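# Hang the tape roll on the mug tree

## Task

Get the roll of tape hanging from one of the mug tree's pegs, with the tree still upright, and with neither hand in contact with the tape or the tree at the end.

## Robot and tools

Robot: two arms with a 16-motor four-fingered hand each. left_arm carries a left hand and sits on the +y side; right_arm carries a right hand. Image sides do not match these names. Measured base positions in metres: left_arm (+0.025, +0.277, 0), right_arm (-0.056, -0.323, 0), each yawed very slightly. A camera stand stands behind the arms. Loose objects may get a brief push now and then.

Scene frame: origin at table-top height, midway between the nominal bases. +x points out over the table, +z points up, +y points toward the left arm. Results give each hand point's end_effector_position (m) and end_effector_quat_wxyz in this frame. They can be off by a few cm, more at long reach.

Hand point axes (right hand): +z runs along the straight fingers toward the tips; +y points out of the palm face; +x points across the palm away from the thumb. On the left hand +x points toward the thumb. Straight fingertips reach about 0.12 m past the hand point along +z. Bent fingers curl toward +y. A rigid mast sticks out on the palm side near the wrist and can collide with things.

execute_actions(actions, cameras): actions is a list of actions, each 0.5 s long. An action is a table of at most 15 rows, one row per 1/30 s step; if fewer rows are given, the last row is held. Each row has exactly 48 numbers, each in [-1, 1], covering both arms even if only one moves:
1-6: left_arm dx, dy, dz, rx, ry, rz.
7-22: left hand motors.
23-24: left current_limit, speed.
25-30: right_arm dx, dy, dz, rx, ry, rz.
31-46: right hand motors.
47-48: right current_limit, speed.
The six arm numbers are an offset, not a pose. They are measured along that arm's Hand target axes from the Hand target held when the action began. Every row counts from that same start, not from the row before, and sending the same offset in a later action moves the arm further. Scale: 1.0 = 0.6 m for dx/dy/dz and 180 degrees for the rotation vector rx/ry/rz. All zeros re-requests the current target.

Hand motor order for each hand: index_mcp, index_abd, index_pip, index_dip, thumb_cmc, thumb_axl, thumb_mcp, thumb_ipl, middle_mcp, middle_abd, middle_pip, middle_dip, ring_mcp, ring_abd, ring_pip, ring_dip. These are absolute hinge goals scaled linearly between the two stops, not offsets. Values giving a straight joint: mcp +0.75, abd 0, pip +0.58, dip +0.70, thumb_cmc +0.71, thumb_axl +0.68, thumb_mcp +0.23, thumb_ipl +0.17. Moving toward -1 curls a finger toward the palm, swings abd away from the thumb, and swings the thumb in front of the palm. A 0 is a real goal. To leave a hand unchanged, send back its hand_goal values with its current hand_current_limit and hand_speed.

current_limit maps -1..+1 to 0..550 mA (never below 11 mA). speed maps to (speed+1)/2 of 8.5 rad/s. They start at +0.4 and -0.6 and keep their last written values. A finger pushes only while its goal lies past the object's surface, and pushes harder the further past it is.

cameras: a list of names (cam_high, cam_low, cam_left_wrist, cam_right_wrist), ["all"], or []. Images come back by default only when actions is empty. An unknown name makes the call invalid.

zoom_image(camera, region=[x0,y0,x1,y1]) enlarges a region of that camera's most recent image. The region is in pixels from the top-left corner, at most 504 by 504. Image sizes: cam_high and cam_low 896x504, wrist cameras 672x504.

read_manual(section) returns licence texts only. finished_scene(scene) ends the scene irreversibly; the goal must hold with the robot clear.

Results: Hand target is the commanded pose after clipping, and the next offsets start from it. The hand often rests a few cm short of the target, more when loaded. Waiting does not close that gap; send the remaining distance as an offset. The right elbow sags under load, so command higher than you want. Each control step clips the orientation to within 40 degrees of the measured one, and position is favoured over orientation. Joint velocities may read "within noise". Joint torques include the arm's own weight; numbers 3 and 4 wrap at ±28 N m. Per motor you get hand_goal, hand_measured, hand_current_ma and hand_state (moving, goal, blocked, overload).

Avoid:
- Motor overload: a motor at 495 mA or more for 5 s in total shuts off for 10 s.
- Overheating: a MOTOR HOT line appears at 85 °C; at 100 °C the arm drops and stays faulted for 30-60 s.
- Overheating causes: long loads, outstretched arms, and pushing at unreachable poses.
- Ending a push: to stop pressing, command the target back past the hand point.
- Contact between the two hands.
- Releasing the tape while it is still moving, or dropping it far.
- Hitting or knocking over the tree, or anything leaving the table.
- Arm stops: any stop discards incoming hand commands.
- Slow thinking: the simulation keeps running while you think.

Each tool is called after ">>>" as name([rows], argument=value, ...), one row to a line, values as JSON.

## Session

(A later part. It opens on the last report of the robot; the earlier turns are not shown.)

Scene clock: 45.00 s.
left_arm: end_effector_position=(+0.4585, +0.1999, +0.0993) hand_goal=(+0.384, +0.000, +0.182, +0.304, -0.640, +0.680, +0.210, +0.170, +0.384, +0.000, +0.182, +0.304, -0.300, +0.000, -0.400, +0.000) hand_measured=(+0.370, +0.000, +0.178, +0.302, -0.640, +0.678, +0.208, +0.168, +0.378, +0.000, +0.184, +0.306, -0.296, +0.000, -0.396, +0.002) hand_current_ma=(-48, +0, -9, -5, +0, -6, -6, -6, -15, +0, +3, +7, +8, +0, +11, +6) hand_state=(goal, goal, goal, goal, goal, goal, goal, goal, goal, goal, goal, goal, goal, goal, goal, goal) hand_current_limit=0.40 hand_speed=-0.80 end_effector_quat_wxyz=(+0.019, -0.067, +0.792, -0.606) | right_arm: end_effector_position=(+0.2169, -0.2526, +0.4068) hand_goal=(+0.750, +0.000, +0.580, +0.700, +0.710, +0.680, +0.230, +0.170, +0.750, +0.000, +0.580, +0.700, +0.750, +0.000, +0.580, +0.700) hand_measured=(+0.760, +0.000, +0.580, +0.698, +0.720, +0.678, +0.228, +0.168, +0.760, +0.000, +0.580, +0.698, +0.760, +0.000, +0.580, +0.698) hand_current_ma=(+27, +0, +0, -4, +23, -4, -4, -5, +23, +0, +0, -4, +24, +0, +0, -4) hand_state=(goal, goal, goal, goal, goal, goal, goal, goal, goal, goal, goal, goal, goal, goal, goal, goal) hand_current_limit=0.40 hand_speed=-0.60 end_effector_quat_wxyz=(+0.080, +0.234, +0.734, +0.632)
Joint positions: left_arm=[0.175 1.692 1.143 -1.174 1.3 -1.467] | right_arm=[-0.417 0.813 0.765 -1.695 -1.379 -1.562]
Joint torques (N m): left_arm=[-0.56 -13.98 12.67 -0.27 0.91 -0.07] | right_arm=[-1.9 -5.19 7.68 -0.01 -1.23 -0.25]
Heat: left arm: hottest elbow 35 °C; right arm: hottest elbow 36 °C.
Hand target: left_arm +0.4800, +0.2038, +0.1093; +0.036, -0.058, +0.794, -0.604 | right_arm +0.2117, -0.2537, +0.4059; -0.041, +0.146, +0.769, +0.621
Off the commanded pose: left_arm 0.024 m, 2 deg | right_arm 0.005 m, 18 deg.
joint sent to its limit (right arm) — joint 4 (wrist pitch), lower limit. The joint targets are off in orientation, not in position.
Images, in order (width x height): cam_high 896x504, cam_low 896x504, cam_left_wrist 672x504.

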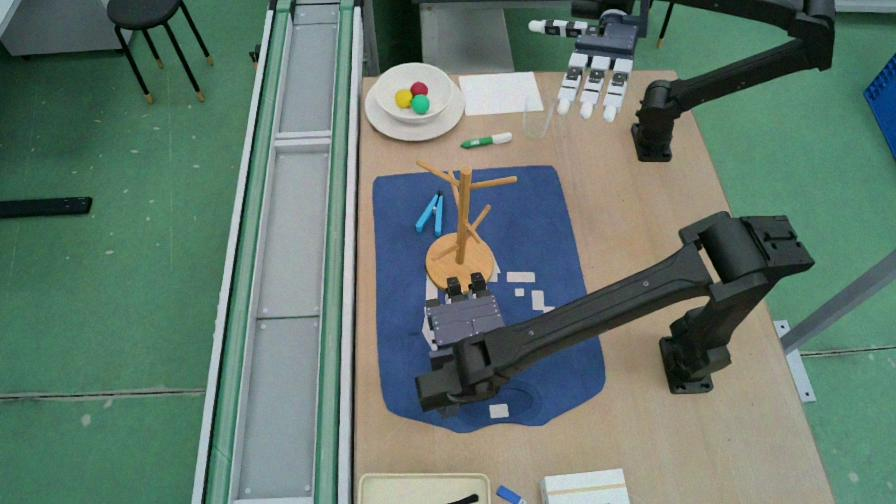

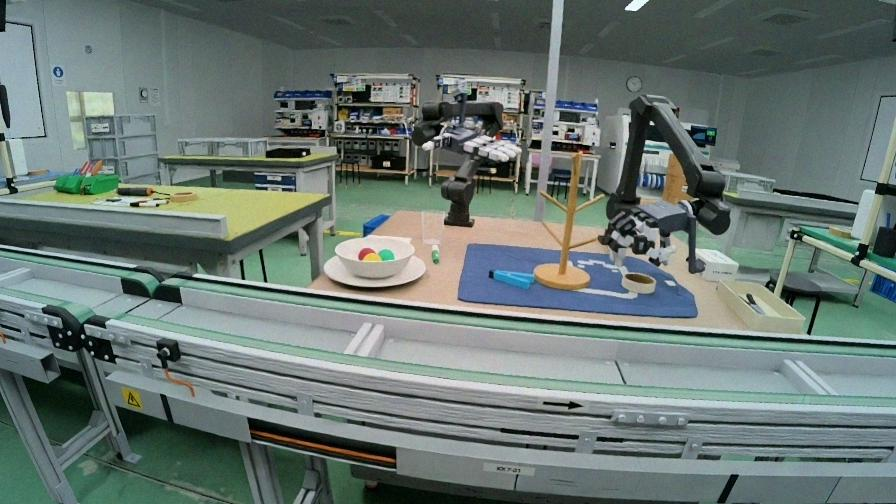

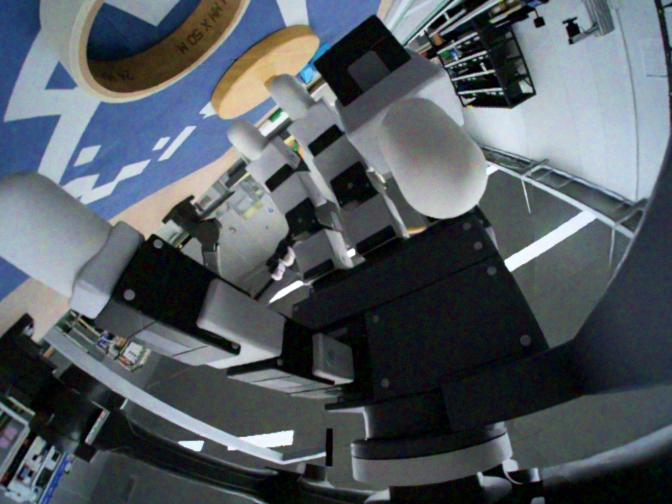

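>>> execute_actions([
  [[0,0.0483,0.013,0,0,0,0.384,0,0.182,0.304,-0.64,0.68,0.21,0.17,0.384,0,0.182,0.304,-0.3,0,-0.4,0,0.4,-0.85,0,0,0,0,0,0,0.75,0,0.58,0.7,0.71,0.68,0.23,0.17,0.75,0,0.58,0.7,0.75,0,0.58,0.7,0.4,-0.6]],
  [[0,0.0483,0.013,0,0,0,0.384,0,0.182,0.304,-0.64,0.68,0.21,0.17,0.384,0,0.182,0.304,-0.3,0,-0.4,0,0.4,-0.85,0,0,0,0,0,0,0.75,0,0.58,0.7,0.71,0.68,0.23,0.17,0.75,0,0.58,0.7,0.75,0,0.58,0.7,0.4,-0.6]],
], cameras=["cam_low","cam_left_wrist"])

>>> zoom_image(camera="cam_low", region=[560, 180, 720, 310])

>>> zoom_image(camera="cam_left_wrist", region=[0, 0, 350, 262])

Scene clock: 49.10 s.
left_arm: end_effector_position=(+0.4797, +0.2032, +0.0531) hand_goal=(+0.384, +0.000, +0.182, +0.304, -0.640, +0.680, +0.210, +0.170, +0.384, +0.000, +0.182, +0.304, -0.300, +0.000, -0.400, +0.000) hand_measured=(+0.370, +0.000, +0.178, +0.302, -0.640, +0.678, +0.208, +0.168, +0.378, +0.000, +0.184, +0.306, -0.296, +0.000, -0.396, +0.002) hand_current_ma=(-47, +0, -9, -5, +0, -6, -6, -6, -15, +0, +3, +7, +8, +0, +11, +6) hand_state=(goal, goal, goal, goal, goal, goal, goal, goal, goal, goal, goal, goal, goal, goal, goal, goal) hand_current_limit=0.40 hand_speed=-0.85 end_effector_quat_wxyz=(+0.038, -0.053, +0.794, -0.604) | right_arm: end_effector_position=(+0.2169, -0.2526, +0.4068) hand_goal=(+0.750, +0.000, +0.580, +0.700, +0.710, +0.680, +0.230, +0.170, +0.750, +0.000, +0.580, +0.700, +0.750, +0.000, +0.580, +0.700) hand_measured=(+0.760, +0.000, +0.580, +0.698, +0.720, +0.678, +0.228, +0.168, +0.760, +0.000, +0.580, +0.698, +0.760, +0.000, +0.580, +0.698) hand_current_ma=(+27, +0, +0, -4, +23, -4, -4, -5, +23, +0, +0, -4, +24, +0, +0, -4) hand_state=(goal, goal, goal, goal, goal, goal, goal, goal, goal, goal, goal, goal, goal, goal, goal, goal) hand_current_limit=0.40 hand_speed=-0.60 end_effector_quat_wxyz=(+0.080, +0.234, +0.734, +0.632)
Joint positions: left_arm=[0.175 1.783 1.132 -1.016 1.3 -1.475] | right_arm=[-0.417 0.813 0.765 -1.695 -1.379 -1.562]
Joint torques (N m): left_arm=[-0.85 -15.5 7.45 -0.14 0.9 -0.07] | right_arm=[-1.9 -4.48 7.83 0.17 -1.21 -0.21]
Heat: left arm: hottest elbow 35 °C; right arm: hottest elbow 36 °C.
Hand target: left_arm +0.4792, +0.2042, +0.0494; +0.036, -0.058, +0.794, -0.604 | right_arm +0.2117, -0.2537, +0.4059; -0.041, +0.146, +0.769, +0.621
Off the commanded pose: left_arm 0.004 m, 1 deg | right_arm 0.005 m, 18 deg.
joint sent to its limit (right arm) — joint 4 (wrist pitch), lower limit. The joint targets are off in orientation, not in position.
Images, in order (width x height): cam_low 896x504, cam_left_wrist 672x504.

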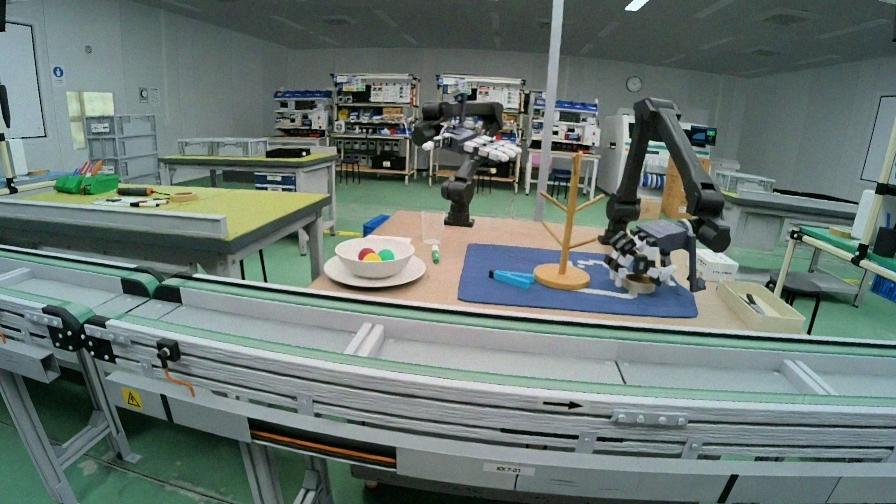

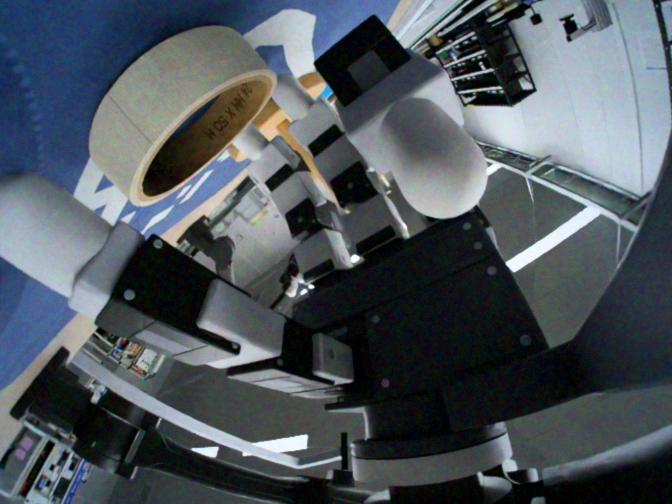

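Scaled by 3.150 from the camera's 896x504 image, which has a finer 1280x720 frame.

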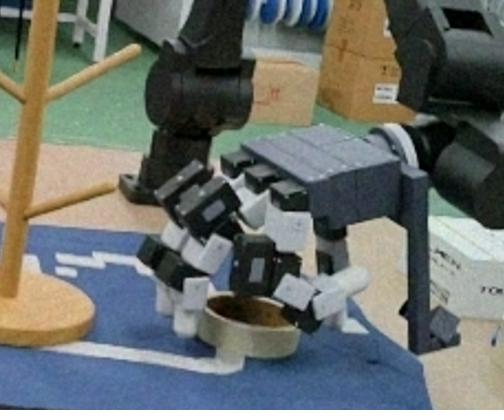

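Scaled by 1.440 from the camera's 672x504 image, which has a finer 960x720 frame.

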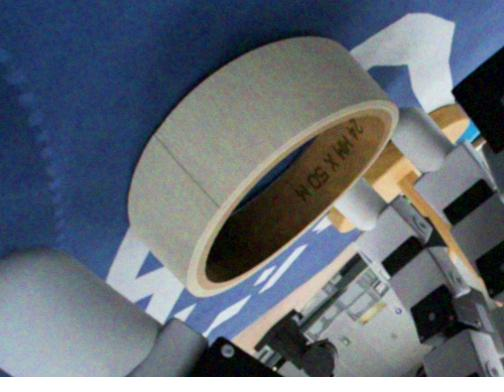

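>>> execute_actions([
  [[0.011,0.0085,0,0,0,0,0.35,0,0.15,0.27,-0.64,0.68,0.13,0.17,0.35,0,0.15,0.27,-0.3,0,-0.4,0,0.4,-0.85,0,0,0,0,0,0,0.75,0,0.58,0.7,0.71,0.68,0.23,0.17,0.75,0,0.58,0.7,0.75,0,0.58,0.7,0.4,-0.6]],
  [[0,0,0,0,0,0,0.3,0,0.12,0.24,-0.64,0.68,0.08,0.17,0.3,0,0.12,0.24,-0.3,0,-0.4,0,0.4,-0.85,0,0,0,0,0,0,0.75,0,0.58,0.7,0.71,0.68,0.23,0.17,0.75,0,0.58,0.7,0.75,0,0.58,0.7,0.4,-0.6]],
  [[0,0,0,0,0,0,0.26,0,0.06,0.18,-0.64,0.68,0.01,0.17,0.26,0,0.06,0.18,-0.3,0,-0.4,0,0.4,-0.85,0,0,0,0,0,0,0.75,0,0.58,0.7,0.71,0.68,0.23,0.17,0.75,0,0.58,0.7,0.75,0,0.58,0.7,0.4,-0.6]],
], cameras=["cam_low","cam_left_wrist"])

>>> zoom_image(camera="cam_left_wrist", region=[0, 0, 350, 262])

Scene clock: 52.33 s.
left_arm: end_effector_position=(+0.4724, +0.2021, +0.0473) hand_goal=(+0.260, +0.000, +0.060, +0.180, -0.640, +0.680, +0.010, +0.170, +0.260, +0.000, +0.060, +0.180, -0.300, +0.000, -0.400, +0.000) hand_measured=(+0.274, +0.000, +0.094, +0.200, -0.640, +0.678, +0.066, +0.180, +0.280, +0.000, +0.102, +0.204, -0.296, +0.000, -0.396, +0.002) hand_current_ma=(+44, +0, +120, +61, +2, -6, +282, +45, +66, +0, +153, +80, +8, +0, +11, +6) hand_state=(goal, goal, blocked, goal, goal, goal, blocked, goal, goal, goal, blocked, blocked, goal, goal, goal, goal) hand_current_limit=0.40 hand_speed=-0.85 end_effector_quat_wxyz=(+0.033, -0.057, +0.794, -0.605) | right_arm: end_effector_position=(+0.2169, -0.2526, +0.4068) hand_goal=(+0.750, +0.000, +0.580, +0.700, +0.710, +0.680, +0.230, +0.170, +0.750, +0.000, +0.580, +0.700, +0.750, +0.000, +0.580, +0.700) hand_measured=(+0.760, +0.000, +0.580, +0.698, +0.720, +0.678, +0.228, +0.168, +0.760, +0.000, +0.580, +0.698, +0.760, +0.000, +0.580, +0.698) hand_current_ma=(+27, +0, +0, -4, +23, -4, -4, -5, +23, +0, +0, -4, +24, +0, +0, -4) hand_state=(goal, goal, goal, goal, goal, goal, goal, goal, goal, goal, goal, goal, goal, goal, goal, goal) hand_current_limit=0.40 hand_speed=-0.60 end_effector_quat_wxyz=(+0.080, +0.234, +0.734, +0.632)
Joint positions: left_arm=[0.175 1.783 1.111 -1.008 1.3 -1.475] | right_arm=[-0.417 0.813 0.765 -1.695 -1.379 -1.562]
Joint torques (N m): left_arm=[-0.5 -15.79 7.13 -0.14 0.86 0.04] | right_arm=[-1.61 -5.77 7.95 0.08 -1.21 -0.23]
Heat: left arm: hottest elbow 35 °C; right arm: hottest elbow 36 °C.
Hand target: left_arm +0.4724, +0.2046, +0.0445; +0.036, -0.058, +0.794, -0.604 | right_arm +0.2117, -0.2537, +0.4059; -0.041, +0.146, +0.769, +0.621
Off the commanded pose: left_arm 0.004 m, 0 deg | right_arm 0.005 m, 18 deg.
joint sent to its limit (right arm) — joint 4 (wrist pitch), lower limit. The joint targets are off in orientation, not in position.
Images, in order (width x height): cam_low 896x504, cam_left_wrist 672x504.

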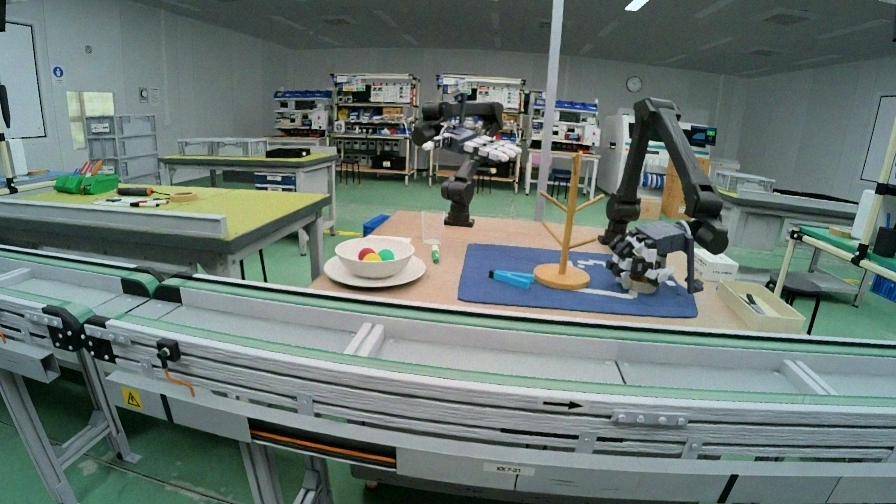

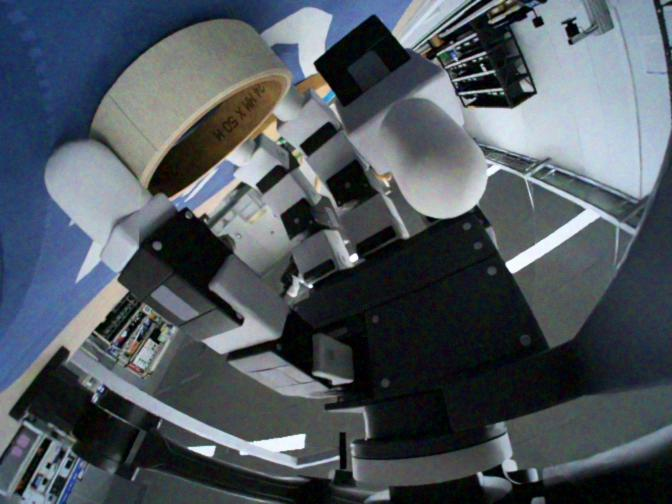

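Scaled by 1.440 from the camera's 672x504 image, which has a finer 960x720 frame.

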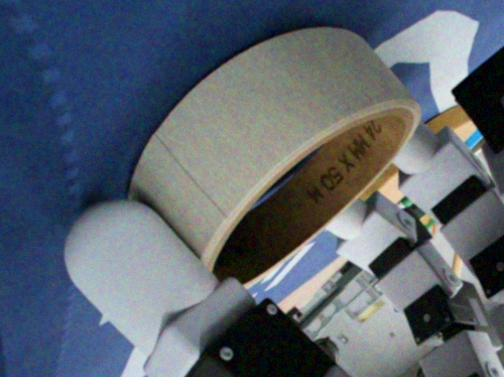

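>>> execute_actions([
  [[0,0,0,0,0,0,0.2,0,0.02,0.14,-0.64,0.68,-0.06,0.13,0.2,0,0.02,0.14,-0.3,0,-0.4,0,0.4,-0.85,0,0,0,0,0,0,0.75,0,0.58,0.7,0.71,0.68,0.23,0.17,0.75,0,0.58,0.7,0.75,0,0.58,0.7,0.4,-0.6]],
  [[0.005,-0.042,-0.0133,0,0,0,0.2,0,0.02,0.14,-0.64,0.68,-0.06,0.13,0.2,0,0.02,0.14,-0.3,0,-0.4,0,0.4,-0.85,0,0,0,0,0,0,0.75,0,0.58,0.7,0.71,0.68,0.23,0.17,0.75,0,0.58,0.7,0.75,0,0.58,0.7,0.4,-0.6]],
  [[0.0117,-0.0842,-0.0267,0,0,0,0.2,0,0.02,0.14,-0.64,0.68,-0.06,0.13,0.2,0,0.02,0.14,-0.3,0,-0.4,0,0.4,-0.85,0,0,0,0,0,0,0.75,0,0.58,0.7,0.71,0.68,0.23,0.17,0.75,0,0.58,0.7,0.75,0,0.58,0.7,0.4,-0.6]],
], cameras=["cam_low","cam_left_wrist"])

Scene clock: 61.33 s.
left_arm: end_effector_position=(+0.4411, +0.1986, +0.1063) hand_goal=(+0.200, +0.000, +0.020, +0.140, -0.640, +0.680, -0.060, +0.130, +0.200, +0.000, +0.020, +0.140, -0.300, +0.000, -0.400, +0.000) hand_measured=(+0.274, +0.000, +0.090, +0.178, -0.638, +0.678, +0.064, +0.180, +0.280, +0.000, +0.098, +0.184, -0.296, +0.000, -0.396, +0.002) hand_current_ma=(+311, +0, +269, +139, +6, -6, +385, +267, +339, -1, +309, +158, +8, +0, +11, +6) hand_state=(blocked, goal, blocked, blocked, goal, goal, blocked, blocked, blocked, goal, blocked, blocked, goal, goal, goal, goal) hand_current_limit=0.40 hand_speed=-0.85 end_effector_quat_wxyz=(+0.011, -0.074, +0.793, -0.605) | right_arm: end_effector_position=(+0.2169, -0.2526, +0.4068) hand_goal=(+0.750, +0.000, +0.580, +0.700, +0.710, +0.680, +0.230, +0.170, +0.750, +0.000, +0.580, +0.700, +0.750, +0.000, +0.580, +0.700) hand_measured=(+0.760, +0.000, +0.580, +0.698, +0.720, +0.678, +0.228, +0.168, +0.760, +0.000, +0.580, +0.698, +0.760, +0.000, +0.580, +0.698) hand_current_ma=(+27, +0, +0, -4, +23, -4, -4, -5, +23, +0, +0, -4, +24, +0, +0, -4) hand_state=(goal, goal, goal, goal, goal, goal, goal, goal, goal, goal, goal, goal, goal, goal, goal, goal) hand_current_limit=0.40 hand_speed=-0.60 end_effector_quat_wxyz=(+0.080, +0.234, +0.734, +0.632)
Joint positions: left_arm=[0.177 1.653 1.111 -1.206 1.296 -1.463] | right_arm=[-0.417 0.813 0.765 -1.695 -1.379 -1.562]
Joint torques (N m): left_arm=[-0.03 -14.92 12.93 -0.95 0.94 0.08] | right_arm=[-1.03 -4.89 7.83 -0.06 -1.24 -0.21]
Heat: left arm: hottest elbow 35 °C; right arm: hottest elbow 37 °C.
Hand target: left_arm +0.4631, +0.2062, +0.1240; +0.036, -0.058, +0.794, -0.604 | right_arm +0.2117, -0.2537, +0.4059; -0.041, +0.146, +0.769, +0.621
Off the commanded pose: left_arm 0.029 m, 3 deg | right_arm 0.005 m, 18 deg.
joint sent to its limit (right arm) — joint 4 (wrist pitch), lower limit. The joint targets are off in orientation, not in position.
Images, in order (width x height): cam_low 896x504, cam_left_wrist 672x504.

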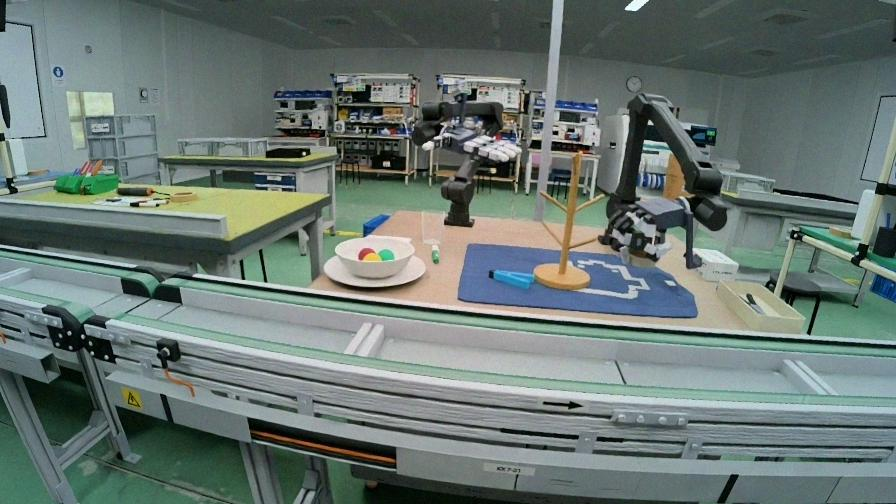

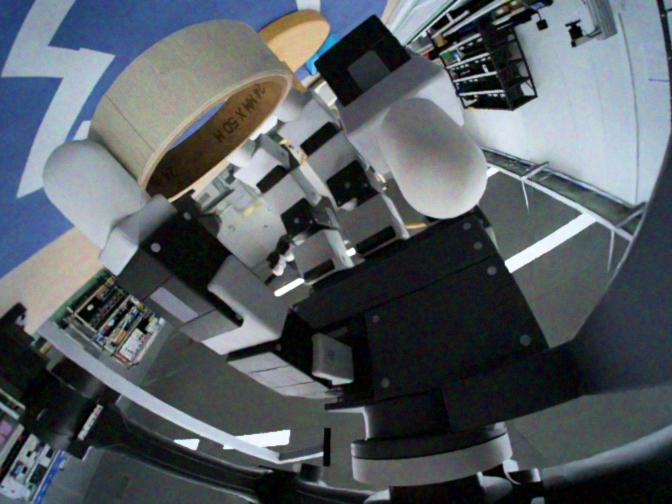

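>>> execute_actions([
  [[0.0117,-0.0842,-0.0267,0,0,0,0.2,0,0.02,0.14,-0.64,0.68,-0.06,0.13,0.2,0,0.02,0.14,-0.3,0,-0.4,0,0.4,-0.85,0,0,0,0,0,0,0.75,0,0.58,0.7,0.71,0.68,0.23,0.17,0.75,0,0.58,0.7,0.75,0,0.58,0.7,0.4,-0.6]],
  [[0.0117,-0.0842,-0.0267,0,0,0,0.2,0,0.02,0.14,-0.64,0.68,-0.06,0.13,0.2,0,0.02,0.14,-0.3,0,-0.4,0,0.4,-0.85,0,0,0,0,0,0,0.75,0,0.58,0.7,0.71,0.68,0.23,0.17,0.75,0,0.58,0.7,0.75,0,0.58,0.7,0.4,-0.6]],
  [[0.0117,-0.0842,-0.0267,0,0,0,0.2,0,0.02,0.14,-0.64,0.68,-0.06,0.13,0.2,0,0.02,0.14,-0.3,0,-0.4,0,0.4,-0.85,0,0,0,0,0,0,0.75,0,0.58,0.7,0.71,0.68,0.23,0.17,0.75,0,0.58,0.7,0.75,0,0.58,0.7,0.4,-0.6]],
  [[0.0117,-0.0842,-0.0267,0,0,0,0.2,0,0.02,0.14,-0.64,0.68,-0.06,0.13,0.2,0,0.02,0.14,-0.3,0,-0.4,0,0.4,-0.85,0,0,0,0,0,0,0.75,0,0.58,0.7,0.71,0.68,0.23,0.17,0.75,0,0.58,0.7,0.75,0,0.58,0.7,0.4,-0.6]],
], cameras=["cam_high","cam_low"])

Scene clock: 70.33 s.
left_arm: end_effector_position=(+0.4265, +0.2039, +0.3124) hand_goal=(+0.200, +0.000, +0.020, +0.140, -0.640, +0.680, -0.060, +0.130, +0.200, +0.000, +0.020, +0.140, -0.300, +0.000, -0.400, +0.000) hand_measured=(+0.274, +0.000, +0.090, +0.178, -0.638, +0.678, +0.064, +0.180, +0.280, +0.000, +0.098, +0.184, -0.296, +0.000, -0.396, +0.002) hand_current_ma=(+311, +0, +269, +139, +7, -6, +385, +267, +339, -2, +309, +158, +8, +0, +11, +6) hand_state=(blocked, goal, blocked, blocked, goal, goal, blocked, blocked, blocked, goal, blocked, blocked, goal, goal, goal, goal) hand_current_limit=0.40 hand_speed=-0.85 end_effector_quat_wxyz=(+0.026, -0.078, +0.795, -0.602) | right_arm: end_effector_position=(+0.2169, -0.2526, +0.4068) hand_goal=(+0.750, +0.000, +0.580, +0.700, +0.710, +0.680, +0.230, +0.170, +0.750, +0.000, +0.580, +0.700, +0.750, +0.000, +0.580, +0.700) hand_measured=(+0.760, +0.000, +0.580, +0.698, +0.720, +0.678, +0.228, +0.168, +0.760, +0.000, +0.580, +0.698, +0.760, +0.000, +0.580, +0.698) hand_current_ma=(+27, +0, +0, -4, +23, -4, -4, -5, +23, +0, +0, -4, +24, +0, +0, -4) hand_state=(goal, goal, goal, goal, goal, goal, goal, goal, goal, goal, goal, goal, goal, goal, goal, goal) hand_current_limit=0.40 hand_speed=-0.60 end_effector_quat_wxyz=(+0.080, +0.234, +0.734, +0.632)
Joint positions: left_arm=[0.195 1.447 1.445 -1.696 1.29 -1.493] | right_arm=[-0.417 0.813 0.765 -1.695 -1.379 -1.562]
Joint torques (N m): left_arm=[0.03 -12.81 14.93 -0.91 0.88 -0.09] | right_arm=[-1.96 -5.01 7.83 0.01 -1.23 -0.26]
Heat: left arm: hottest elbow 36 °C; right arm: hottest elbow 37 °C.
Hand target: left_arm +0.4370, +0.2104, +0.3363; +0.036, -0.058, +0.794, -0.604 | right_arm +0.2117, -0.2537, +0.4059; -0.041, +0.146, +0.769, +0.621
Off the commanded pose: left_arm 0.027 m, 3 deg | right_arm 0.005 m, 18 deg.
joint sent to its limit (left arm) — joint 4 (wrist pitch), lower limit. The joint targets still meet the commanded pose.
joint sent to its limit (right arm) — joint 4 (wrist pitch), lower limit. The joint targets are off in orientation, not in position.
Images, in order (width x height): cam_high 896x504, cam_low 896x504.

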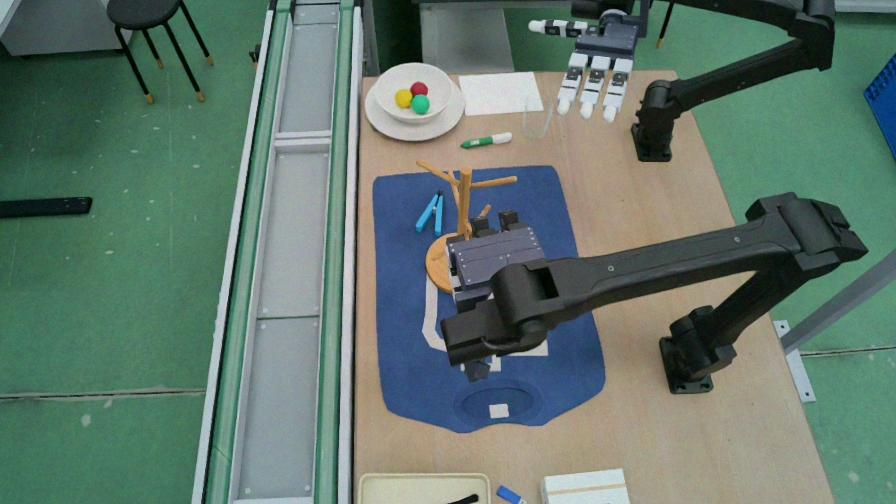

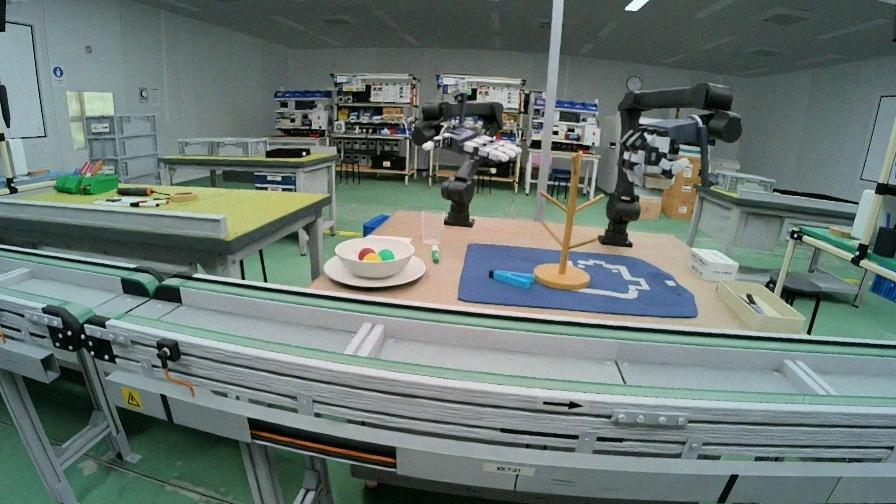

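>>> execute_actions([
  [[0.0872,-0.0208,0.0167,0.0214,0.0036,0.1011,0.2,0,0.02,0.14,-0.64,0.68,-0.06,0.13,0.2,0,0.02,0.14,-0.3,0,-0.4,0,0.4,-0.85,0,0,0,0,0,0,0.75,0,0.58,0.7,0.71,0.68,0.23,0.17,0.75,0,0.58,0.7,0.75,0,0.58,0.7,0.4,-0.6]],
  [[0.0772,-0.0497,0.0363,0.0214,0.0036,0.1011,0.2,0,0.02,0.14,-0.64,0.68,-0.06,0.13,0.2,0,0.02,0.14,-0.3,0,-0.4,0,0.4,-0.85,0,0,0,0,0,0,0.75,0,0.58,0.7,0.71,0.68,0.23,0.17,0.75,0,0.58,0.7,0.75,0,0.58,0.7,0.4,-0.6]],
  [[0.041,-0.0533,0.0767,0.0214,0.0036,0.1011,0.2,0,0.02,0.14,-0.64,0.68,-0.06,0.13,0.2,0,0.02,0.14,-0.3,0,-0.4,0,0.4,-0.85,0,0,0,0,0,0,0.75,0,0.58,0.7,0.71,0.68,0.23,0.17,0.75,0,0.58,0.7,0.75,0,0.58,0.7,0.4,-0.6]],
  [[0.0123,-0.0345,0.0988,0.0214,0.0036,0.1011,0.2,0,0.02,0.14,-0.64,0.68,-0.06,0.13,0.2,0,0.02,0.14,-0.3,0,-0.4,0,0.4,-0.85,0,0,0,0,0,0,0.75,0,0.58,0.7,0.71,0.68,0.23,0.17,0.75,0,0.58,0.7,0.75,0,0.58,0.7,0.4,-0.6]],
], cameras=["cam_high","cam_low","cam_left_wrist"])

Scene clock: 78.20 s.
left_arm: end_effector_position=(+0.2860, +0.0535, +0.3594) hand_goal=(+0.200, +0.000, +0.020, +0.140, -0.640, +0.680, -0.060, +0.130, +0.200, +0.000, +0.020, +0.140, -0.300, +0.000, -0.400, +0.000) hand_measured=(+0.274, +0.002, +0.090, +0.178, -0.628, +0.678, +0.064, +0.180, +0.280, +0.000, +0.096, +0.180, -0.300, +0.000, -0.396, +0.002) hand_current_ma=(+311, +5, +269, +139, +33, -5, +385, +267, +339, +1, +304, +143, +1, +0, +10, +6) hand_state=(blocked, goal, blocked, blocked, goal, goal, blocked, blocked, blocked, goal, blocked, blocked, goal, goal, goal, goal) hand_current_limit=0.40 hand_speed=-0.85 end_effector_quat_wxyz=(+0.336, +0.468, +0.576, -0.580) | right_arm: end_effector_position=(+0.2169, -0.2526, +0.4068) hand_goal=(+0.750, +0.000, +0.580, +0.700, +0.710, +0.680, +0.230, +0.170, +0.750, +0.000, +0.580, +0.700, +0.750, +0.000, +0.580, +0.700) hand_measured=(+0.760, +0.000, +0.580, +0.698, +0.720, +0.678, +0.228, +0.168, +0.760, +0.000, +0.580, +0.698, +0.760, +0.000, +0.580, +0.698) hand_current_ma=(+27, +0, +0, -4, +23, -4, -4, -5, +23, +0, +0, -4, +24, +0, +0, -4) hand_state=(goal, goal, goal, goal, goal, goal, goal, goal, goal, goal, goal, goal, goal, goal, goal, goal) hand_current_limit=0.40 hand_speed=-0.60 end_effector_quat_wxyz=(+0.080, +0.234, +0.734, +0.632)
Joint positions: left_arm=[-0.194 0.803 0.916 -1.192 1.456 -0.858] | right_arm=[-0.417 0.813 0.765 -1.695 -1.379 -1.562]
Joint torques (N m): left_arm=[-1.73 -4.19 10.25 1.18 0.79 0.27] | right_arm=[-1.73 -4.84 7.61 0.03 -1.18 -0.24]
Heat: left arm: hottest elbow 38 °C; right arm: hottest elbow 37 °C.
Hand target: left_arm +0.2821, +0.0504, +0.3616; +0.377, +0.441, +0.592, -0.560 | right_arm +0.2117, -0.2537, +0.4059; -0.041, +0.146, +0.769, +0.621
Off the commanded pose: left_arm 0.005 m, 6 deg | right_arm 0.005 m, 18 deg.
joint sent to its limit (right arm) — joint 4 (wrist pitch), lower limit. The joint targets are off in orientation, not in position.
Images, in order (width x height): cam_high 896x504, cam_low 896x504, cam_left_wrist 672x504.

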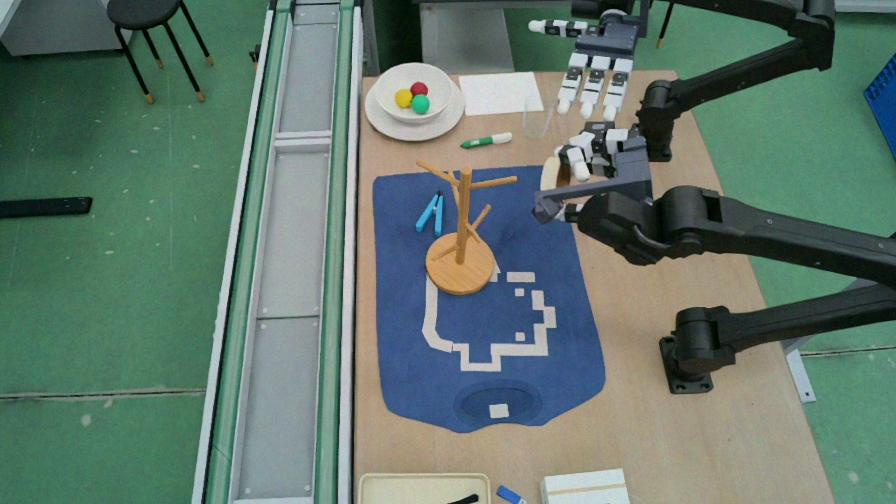

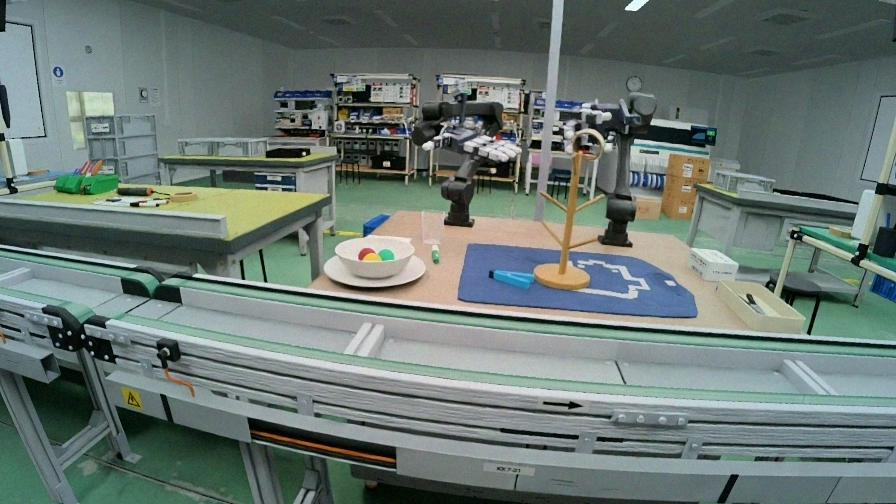

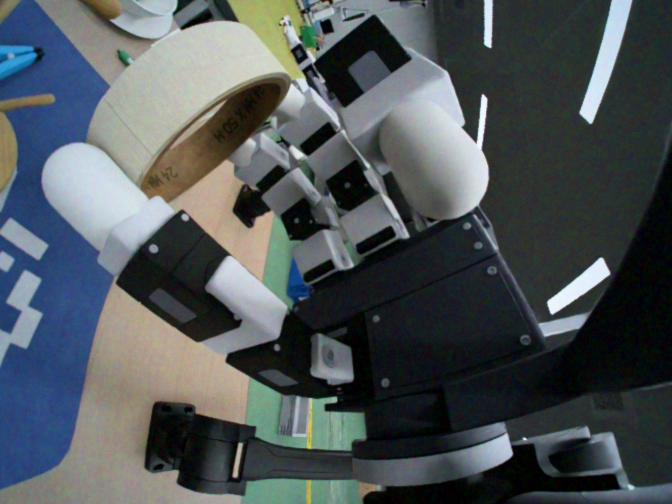

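>>> zoom_image(camera="cam_low", region=[500, 80, 700, 300])

>>> zoom_image(camera="cam_high", region=[400, 120, 660, 300])

Scaled by 2.291 from the camera's 896x504 image, which has a finer 1280x720 frame.

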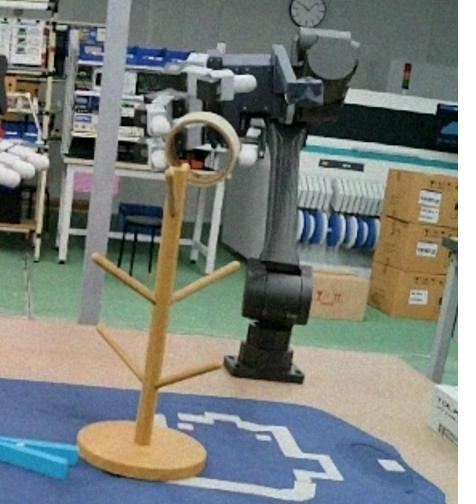

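Scaled by 1.938 from the camera's 896x504 image, which has a finer 1280x720 frame.

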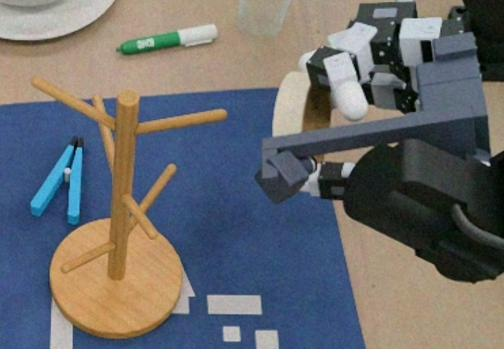

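>>> execute_actions([
  [[-0.005,0.0317,0.0282,-0.0157,-0.0055,-0.0015,0.2,0,0.02,0.14,-0.64,0.68,-0.06,0.13,0.2,0,0.02,0.14,-0.3,0,-0.4,0,0.4,-0.85,0,0,0,0,0,0,0.75,0,0.58,0.7,0.71,0.68,0.23,0.17,0.75,0,0.58,0.7,0.75,0,0.58,0.7,0.4,-0.6]],
], cameras=["cam_high","cam_low","cam_left_wrist"])

>>> zoom_image(camera="cam_low", region=[540, 100, 640, 200])

>>> zoom_image(camera="cam_high", region=[440, 120, 620, 240])

Scene clock: 84.50 s.
left_arm: end_effector_position=(+0.3030, +0.0358, +0.3548) hand_goal=(+0.200, +0.000, +0.020, +0.140, -0.640, +0.680, -0.060, +0.130, +0.200, +0.000, +0.020, +0.140, -0.300, +0.000, -0.400, +0.000) hand_measured=(+0.274, +0.002, +0.090, +0.178, -0.628, +0.678, +0.064, +0.180, +0.280, +0.000, +0.096, +0.180, -0.300, +0.000, -0.396, +0.002) hand_current_ma=(+311, +5, +269, +139, +34, -5, +385, +267, +339, +1, +304, +142, +1, +0, +9, +6) hand_state=(blocked, goal, blocked, blocked, goal, goal, blocked, blocked, blocked, goal, blocked, blocked, goal, goal, goal, goal) hand_current_limit=0.40 hand_speed=-0.85 end_effector_quat_wxyz=(+0.340, +0.466, +0.595, -0.559) | right_arm: end_effector_position=(+0.2169, -0.2526, +0.4068) hand_goal=(+0.750, +0.000, +0.580, +0.700, +0.710, +0.680, +0.230, +0.170, +0.750, +0.000, +0.580, +0.700, +0.750, +0.000, +0.580, +0.700) hand_measured=(+0.760, +0.000, +0.580, +0.698, +0.720, +0.678, +0.228, +0.168, +0.760, +0.000, +0.580, +0.698, +0.760, +0.000, +0.580, +0.698) hand_current_ma=(+27, +0, +0, -4, +23, -4, -4, -5, +23, +0, +0, -4, +24, +0, +0, -4) hand_state=(goal, goal, goal, goal, goal, goal, goal, goal, goal, goal, goal, goal, goal, goal, goal, goal) hand_current_limit=0.40 hand_speed=-0.60 end_effector_quat_wxyz=(+0.080, +0.234, +0.734, +0.632)
Joint positions: left_arm=[-0.279 0.777 0.863 -0.773 1.343 -1.256] | right_arm=[-0.417 0.813 0.765 -1.695 -1.379 -1.562]
Joint torques (N m): left_arm=[-1.55 -4.54 10.62 1.66 0.43 0.25] | right_arm=[-2.02 -4.95 7.75 -0.06 -1.2 -0.26]
Heat: left arm: hottest elbow 38 °C; right arm: hottest elbow 38 °C.
Hand target: left_arm +0.3003, +0.0330, +0.3564; +0.391, +0.425, +0.603, -0.550 | right_arm +0.2117, -0.2537, +0.4059; -0.041, +0.146, +0.769, +0.621
Off the commanded pose: left_arm 0.004 m, 8 deg | right_arm 0.005 m, 18 deg.
joint sent to its limit (right arm) — joint 4 (wrist pitch), lower limit. The joint targets are off in orientation, not in position.
Images, in order (width x height): cam_high 896x504, cam_low 896x504, cam_left_wrist 672x504.

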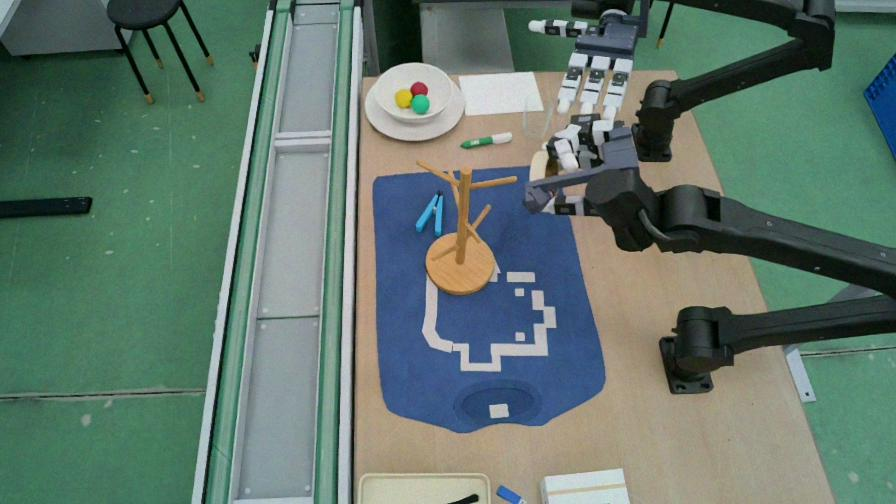

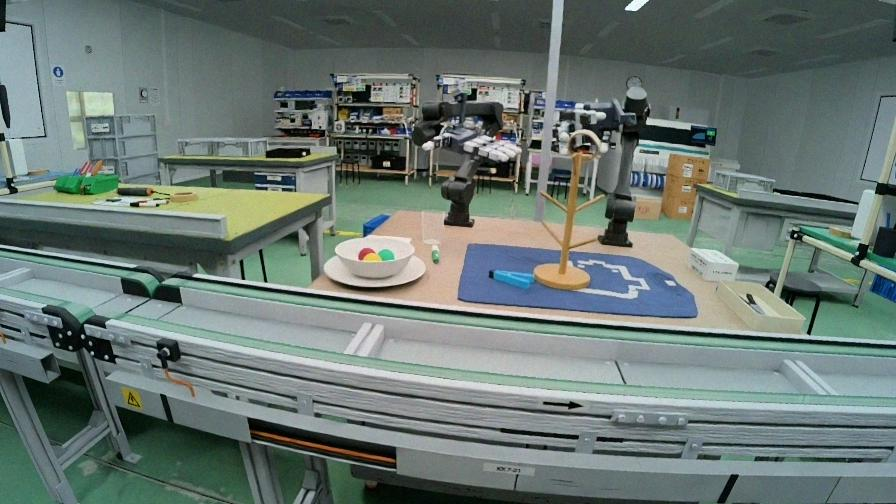

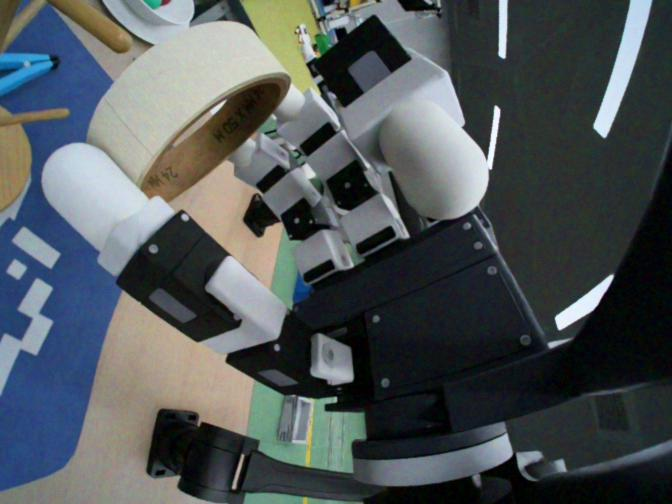

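Scaled by 5.040 from the camera's 896x504 image, which has a finer 1280x720 frame.

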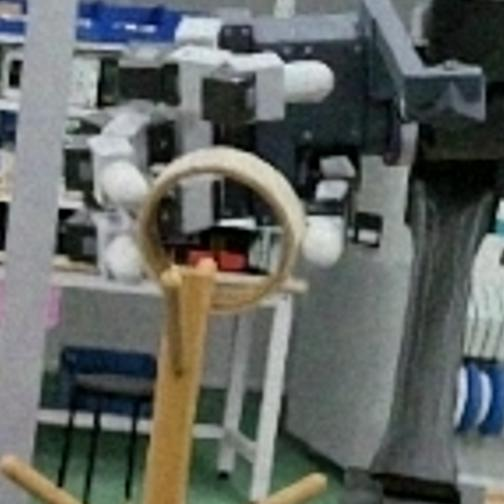

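Scaled by 2.800 from the camera's 896x504 image, which has a finer 1280x720 frame.

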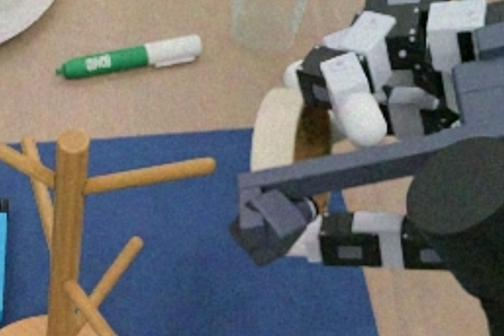

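>>> execute_actions([
  [[0.0005,0.032,0.0153,0,0,0,0.2,0,0.02,0.14,-0.64,0.68,-0.06,0.13,0.2,0,0.02,0.14,-0.3,0,-0.4,0,0.4,-0.85,0,0,0,0,0,0,0.75,0,0.58,0.7,0.71,0.68,0.23,0.17,0.75,0,0.58,0.7,0.75,0,0.58,0.7,0.4,-0.6]],
  [[0.0012,0.0317,0.0103,0,0,0,0.2,0,0.02,0.14,-0.64,0.68,-0.06,0.13,0.2,0,0.02,0.14,-0.3,0,-0.4,0,0.4,-0.85,0,0,0,0,0,0,0.75,0,0.58,0.7,0.71,0.68,0.23,0.17,0.75,0,0.58,0.7,0.75,0,0.58,0.7,0.4,-0.6]],
], cameras=["cam_high","cam_low","cam_left_wrist"])

>>> zoom_image(camera="cam_low", region=[540, 100, 640, 200])

>>> zoom_image(camera="cam_high", region=[440, 120, 620, 240])

>>> zoom_image(camera="cam_left_wrist", region=[0, 0, 320, 240])

Scene clock: 90.03 s.
left_arm: end_effector_position=(+0.3354, +0.0228, +0.3426) hand_goal=(+0.200, +0.000, +0.020, +0.140, -0.640, +0.680, -0.060, +0.130, +0.200, +0.000, +0.020, +0.140, -0.300, +0.000, -0.400, +0.000) hand_measured=(+0.274, +0.002, +0.090, +0.178, -0.628, +0.678, +0.064, +0.180, +0.280, +0.000, +0.096, +0.180, -0.300, +0.000, -0.396, +0.002) hand_current_ma=(+311, +5, +269, +139, +34, -5, +385, +267, +339, +1, +304, +142, +1, +0, +9, +6) hand_state=(blocked, goal, blocked, blocked, goal, goal, blocked, blocked, blocked, goal, blocked, blocked, goal, goal, goal, goal) hand_current_limit=0.40 hand_speed=-0.85 end_effector_quat_wxyz=(+0.391, +0.423, +0.606, -0.549) | right_arm: end_effector_position=(+0.2169, -0.2526, +0.4068) hand_goal=(+0.750, +0.000, +0.580, +0.700, +0.710, +0.680, +0.230, +0.170, +0.750, +0.000, +0.580, +0.700, +0.750, +0.000, +0.580, +0.700) hand_measured=(+0.760, +0.000, +0.580, +0.698, +0.720, +0.678, +0.228, +0.168, +0.760, +0.000, +0.580, +0.698, +0.760, +0.000, +0.580, +0.698) hand_current_ma=(+27, +0, +0, -4, +23, -4, -4, -5, +23, +0, +0, -4, +24, +0, +0, -4) hand_state=(goal, goal, goal, goal, goal, goal, goal, goal, goal, goal, goal, goal, goal, goal, goal, goal) hand_current_limit=0.40 hand_speed=-0.60 end_effector_quat_wxyz=(+0.080, +0.234, +0.734, +0.632)
Joint positions: left_arm=[-0.333 0.775 0.731 -0.211 1.2 -1.674] | right_arm=[-0.417 0.813 0.765 -1.695 -1.379 -1.562]
Joint torques (N m): left_arm=[-1.96 -3.25 11.04 2 -0.04 0.23] | right_arm=[-2.26 -4.66 7.94 -0.02 -1.22 -0.26]
Heat: left arm: hottest elbow 38 °C; right arm: hottest elbow 38 °C.
Hand target: left_arm +0.3360, +0.0191, +0.3416; +0.391, +0.425, +0.603, -0.550 | right_arm +0.2117, -0.2537, +0.4059; -0.041, +0.146, +0.769, +0.621
Off the commanded pose: left_arm 0.004 m, 0 deg | right_arm 0.005 m, 18 deg.
joint sent to its limit (right arm) — joint 4 (wrist pitch), lower limit. The joint targets are off in orientation, not in position.
Images, in order (width x height): cam_high 896x504, cam_low 896x504, cam_left_wrist 672x504.

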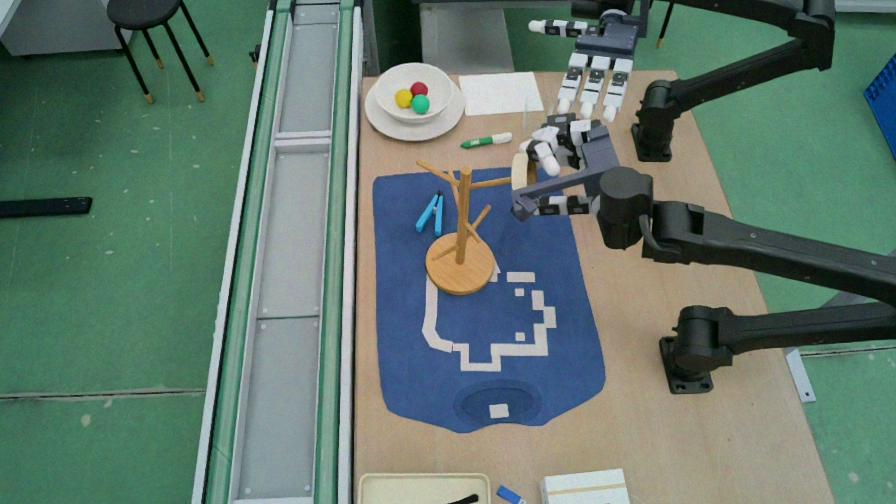

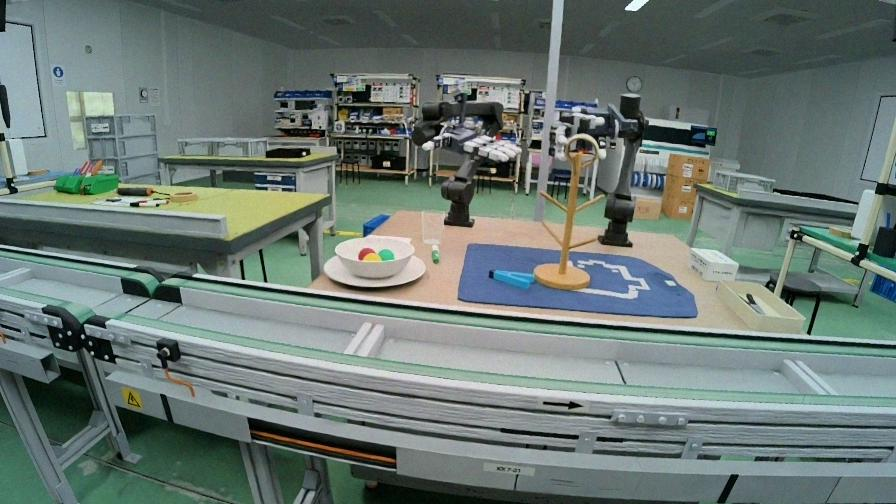

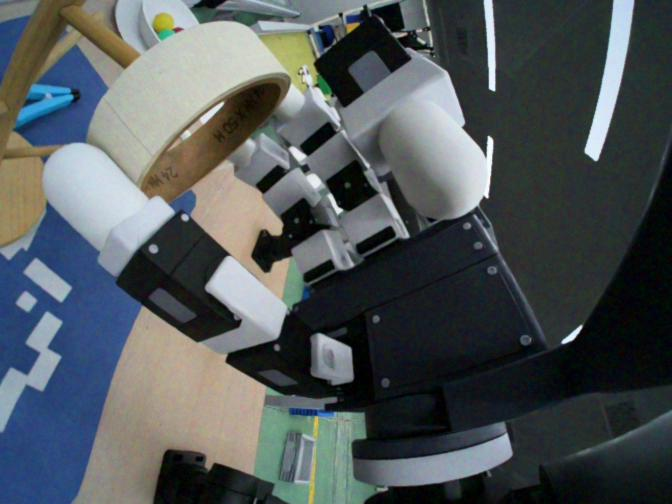

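Scaled by 5.040 from the camera's 896x504 image, which has a finer 1280x720 frame.

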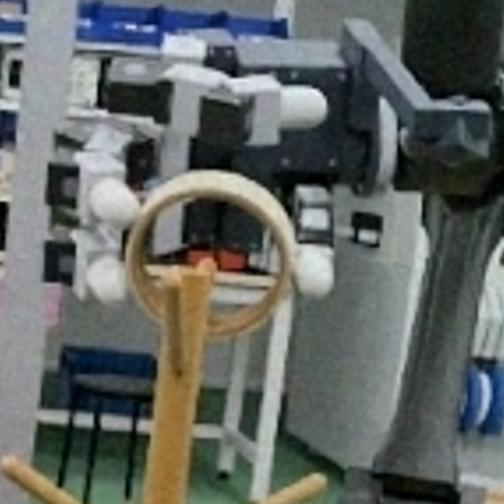

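Scaled by 2.800 from the camera's 896x504 image, which has a finer 1280x720 frame.

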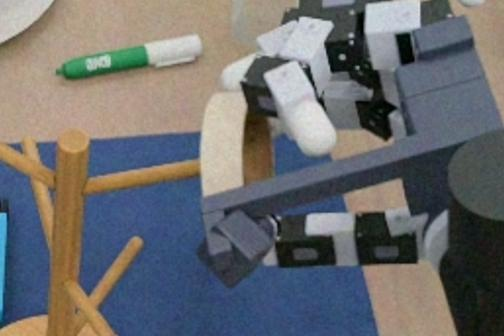

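Scaled by 1.575 from the camera's 672x504 image, which has a finer 960x720 frame.

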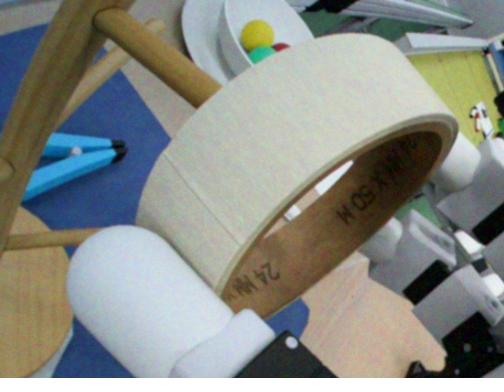

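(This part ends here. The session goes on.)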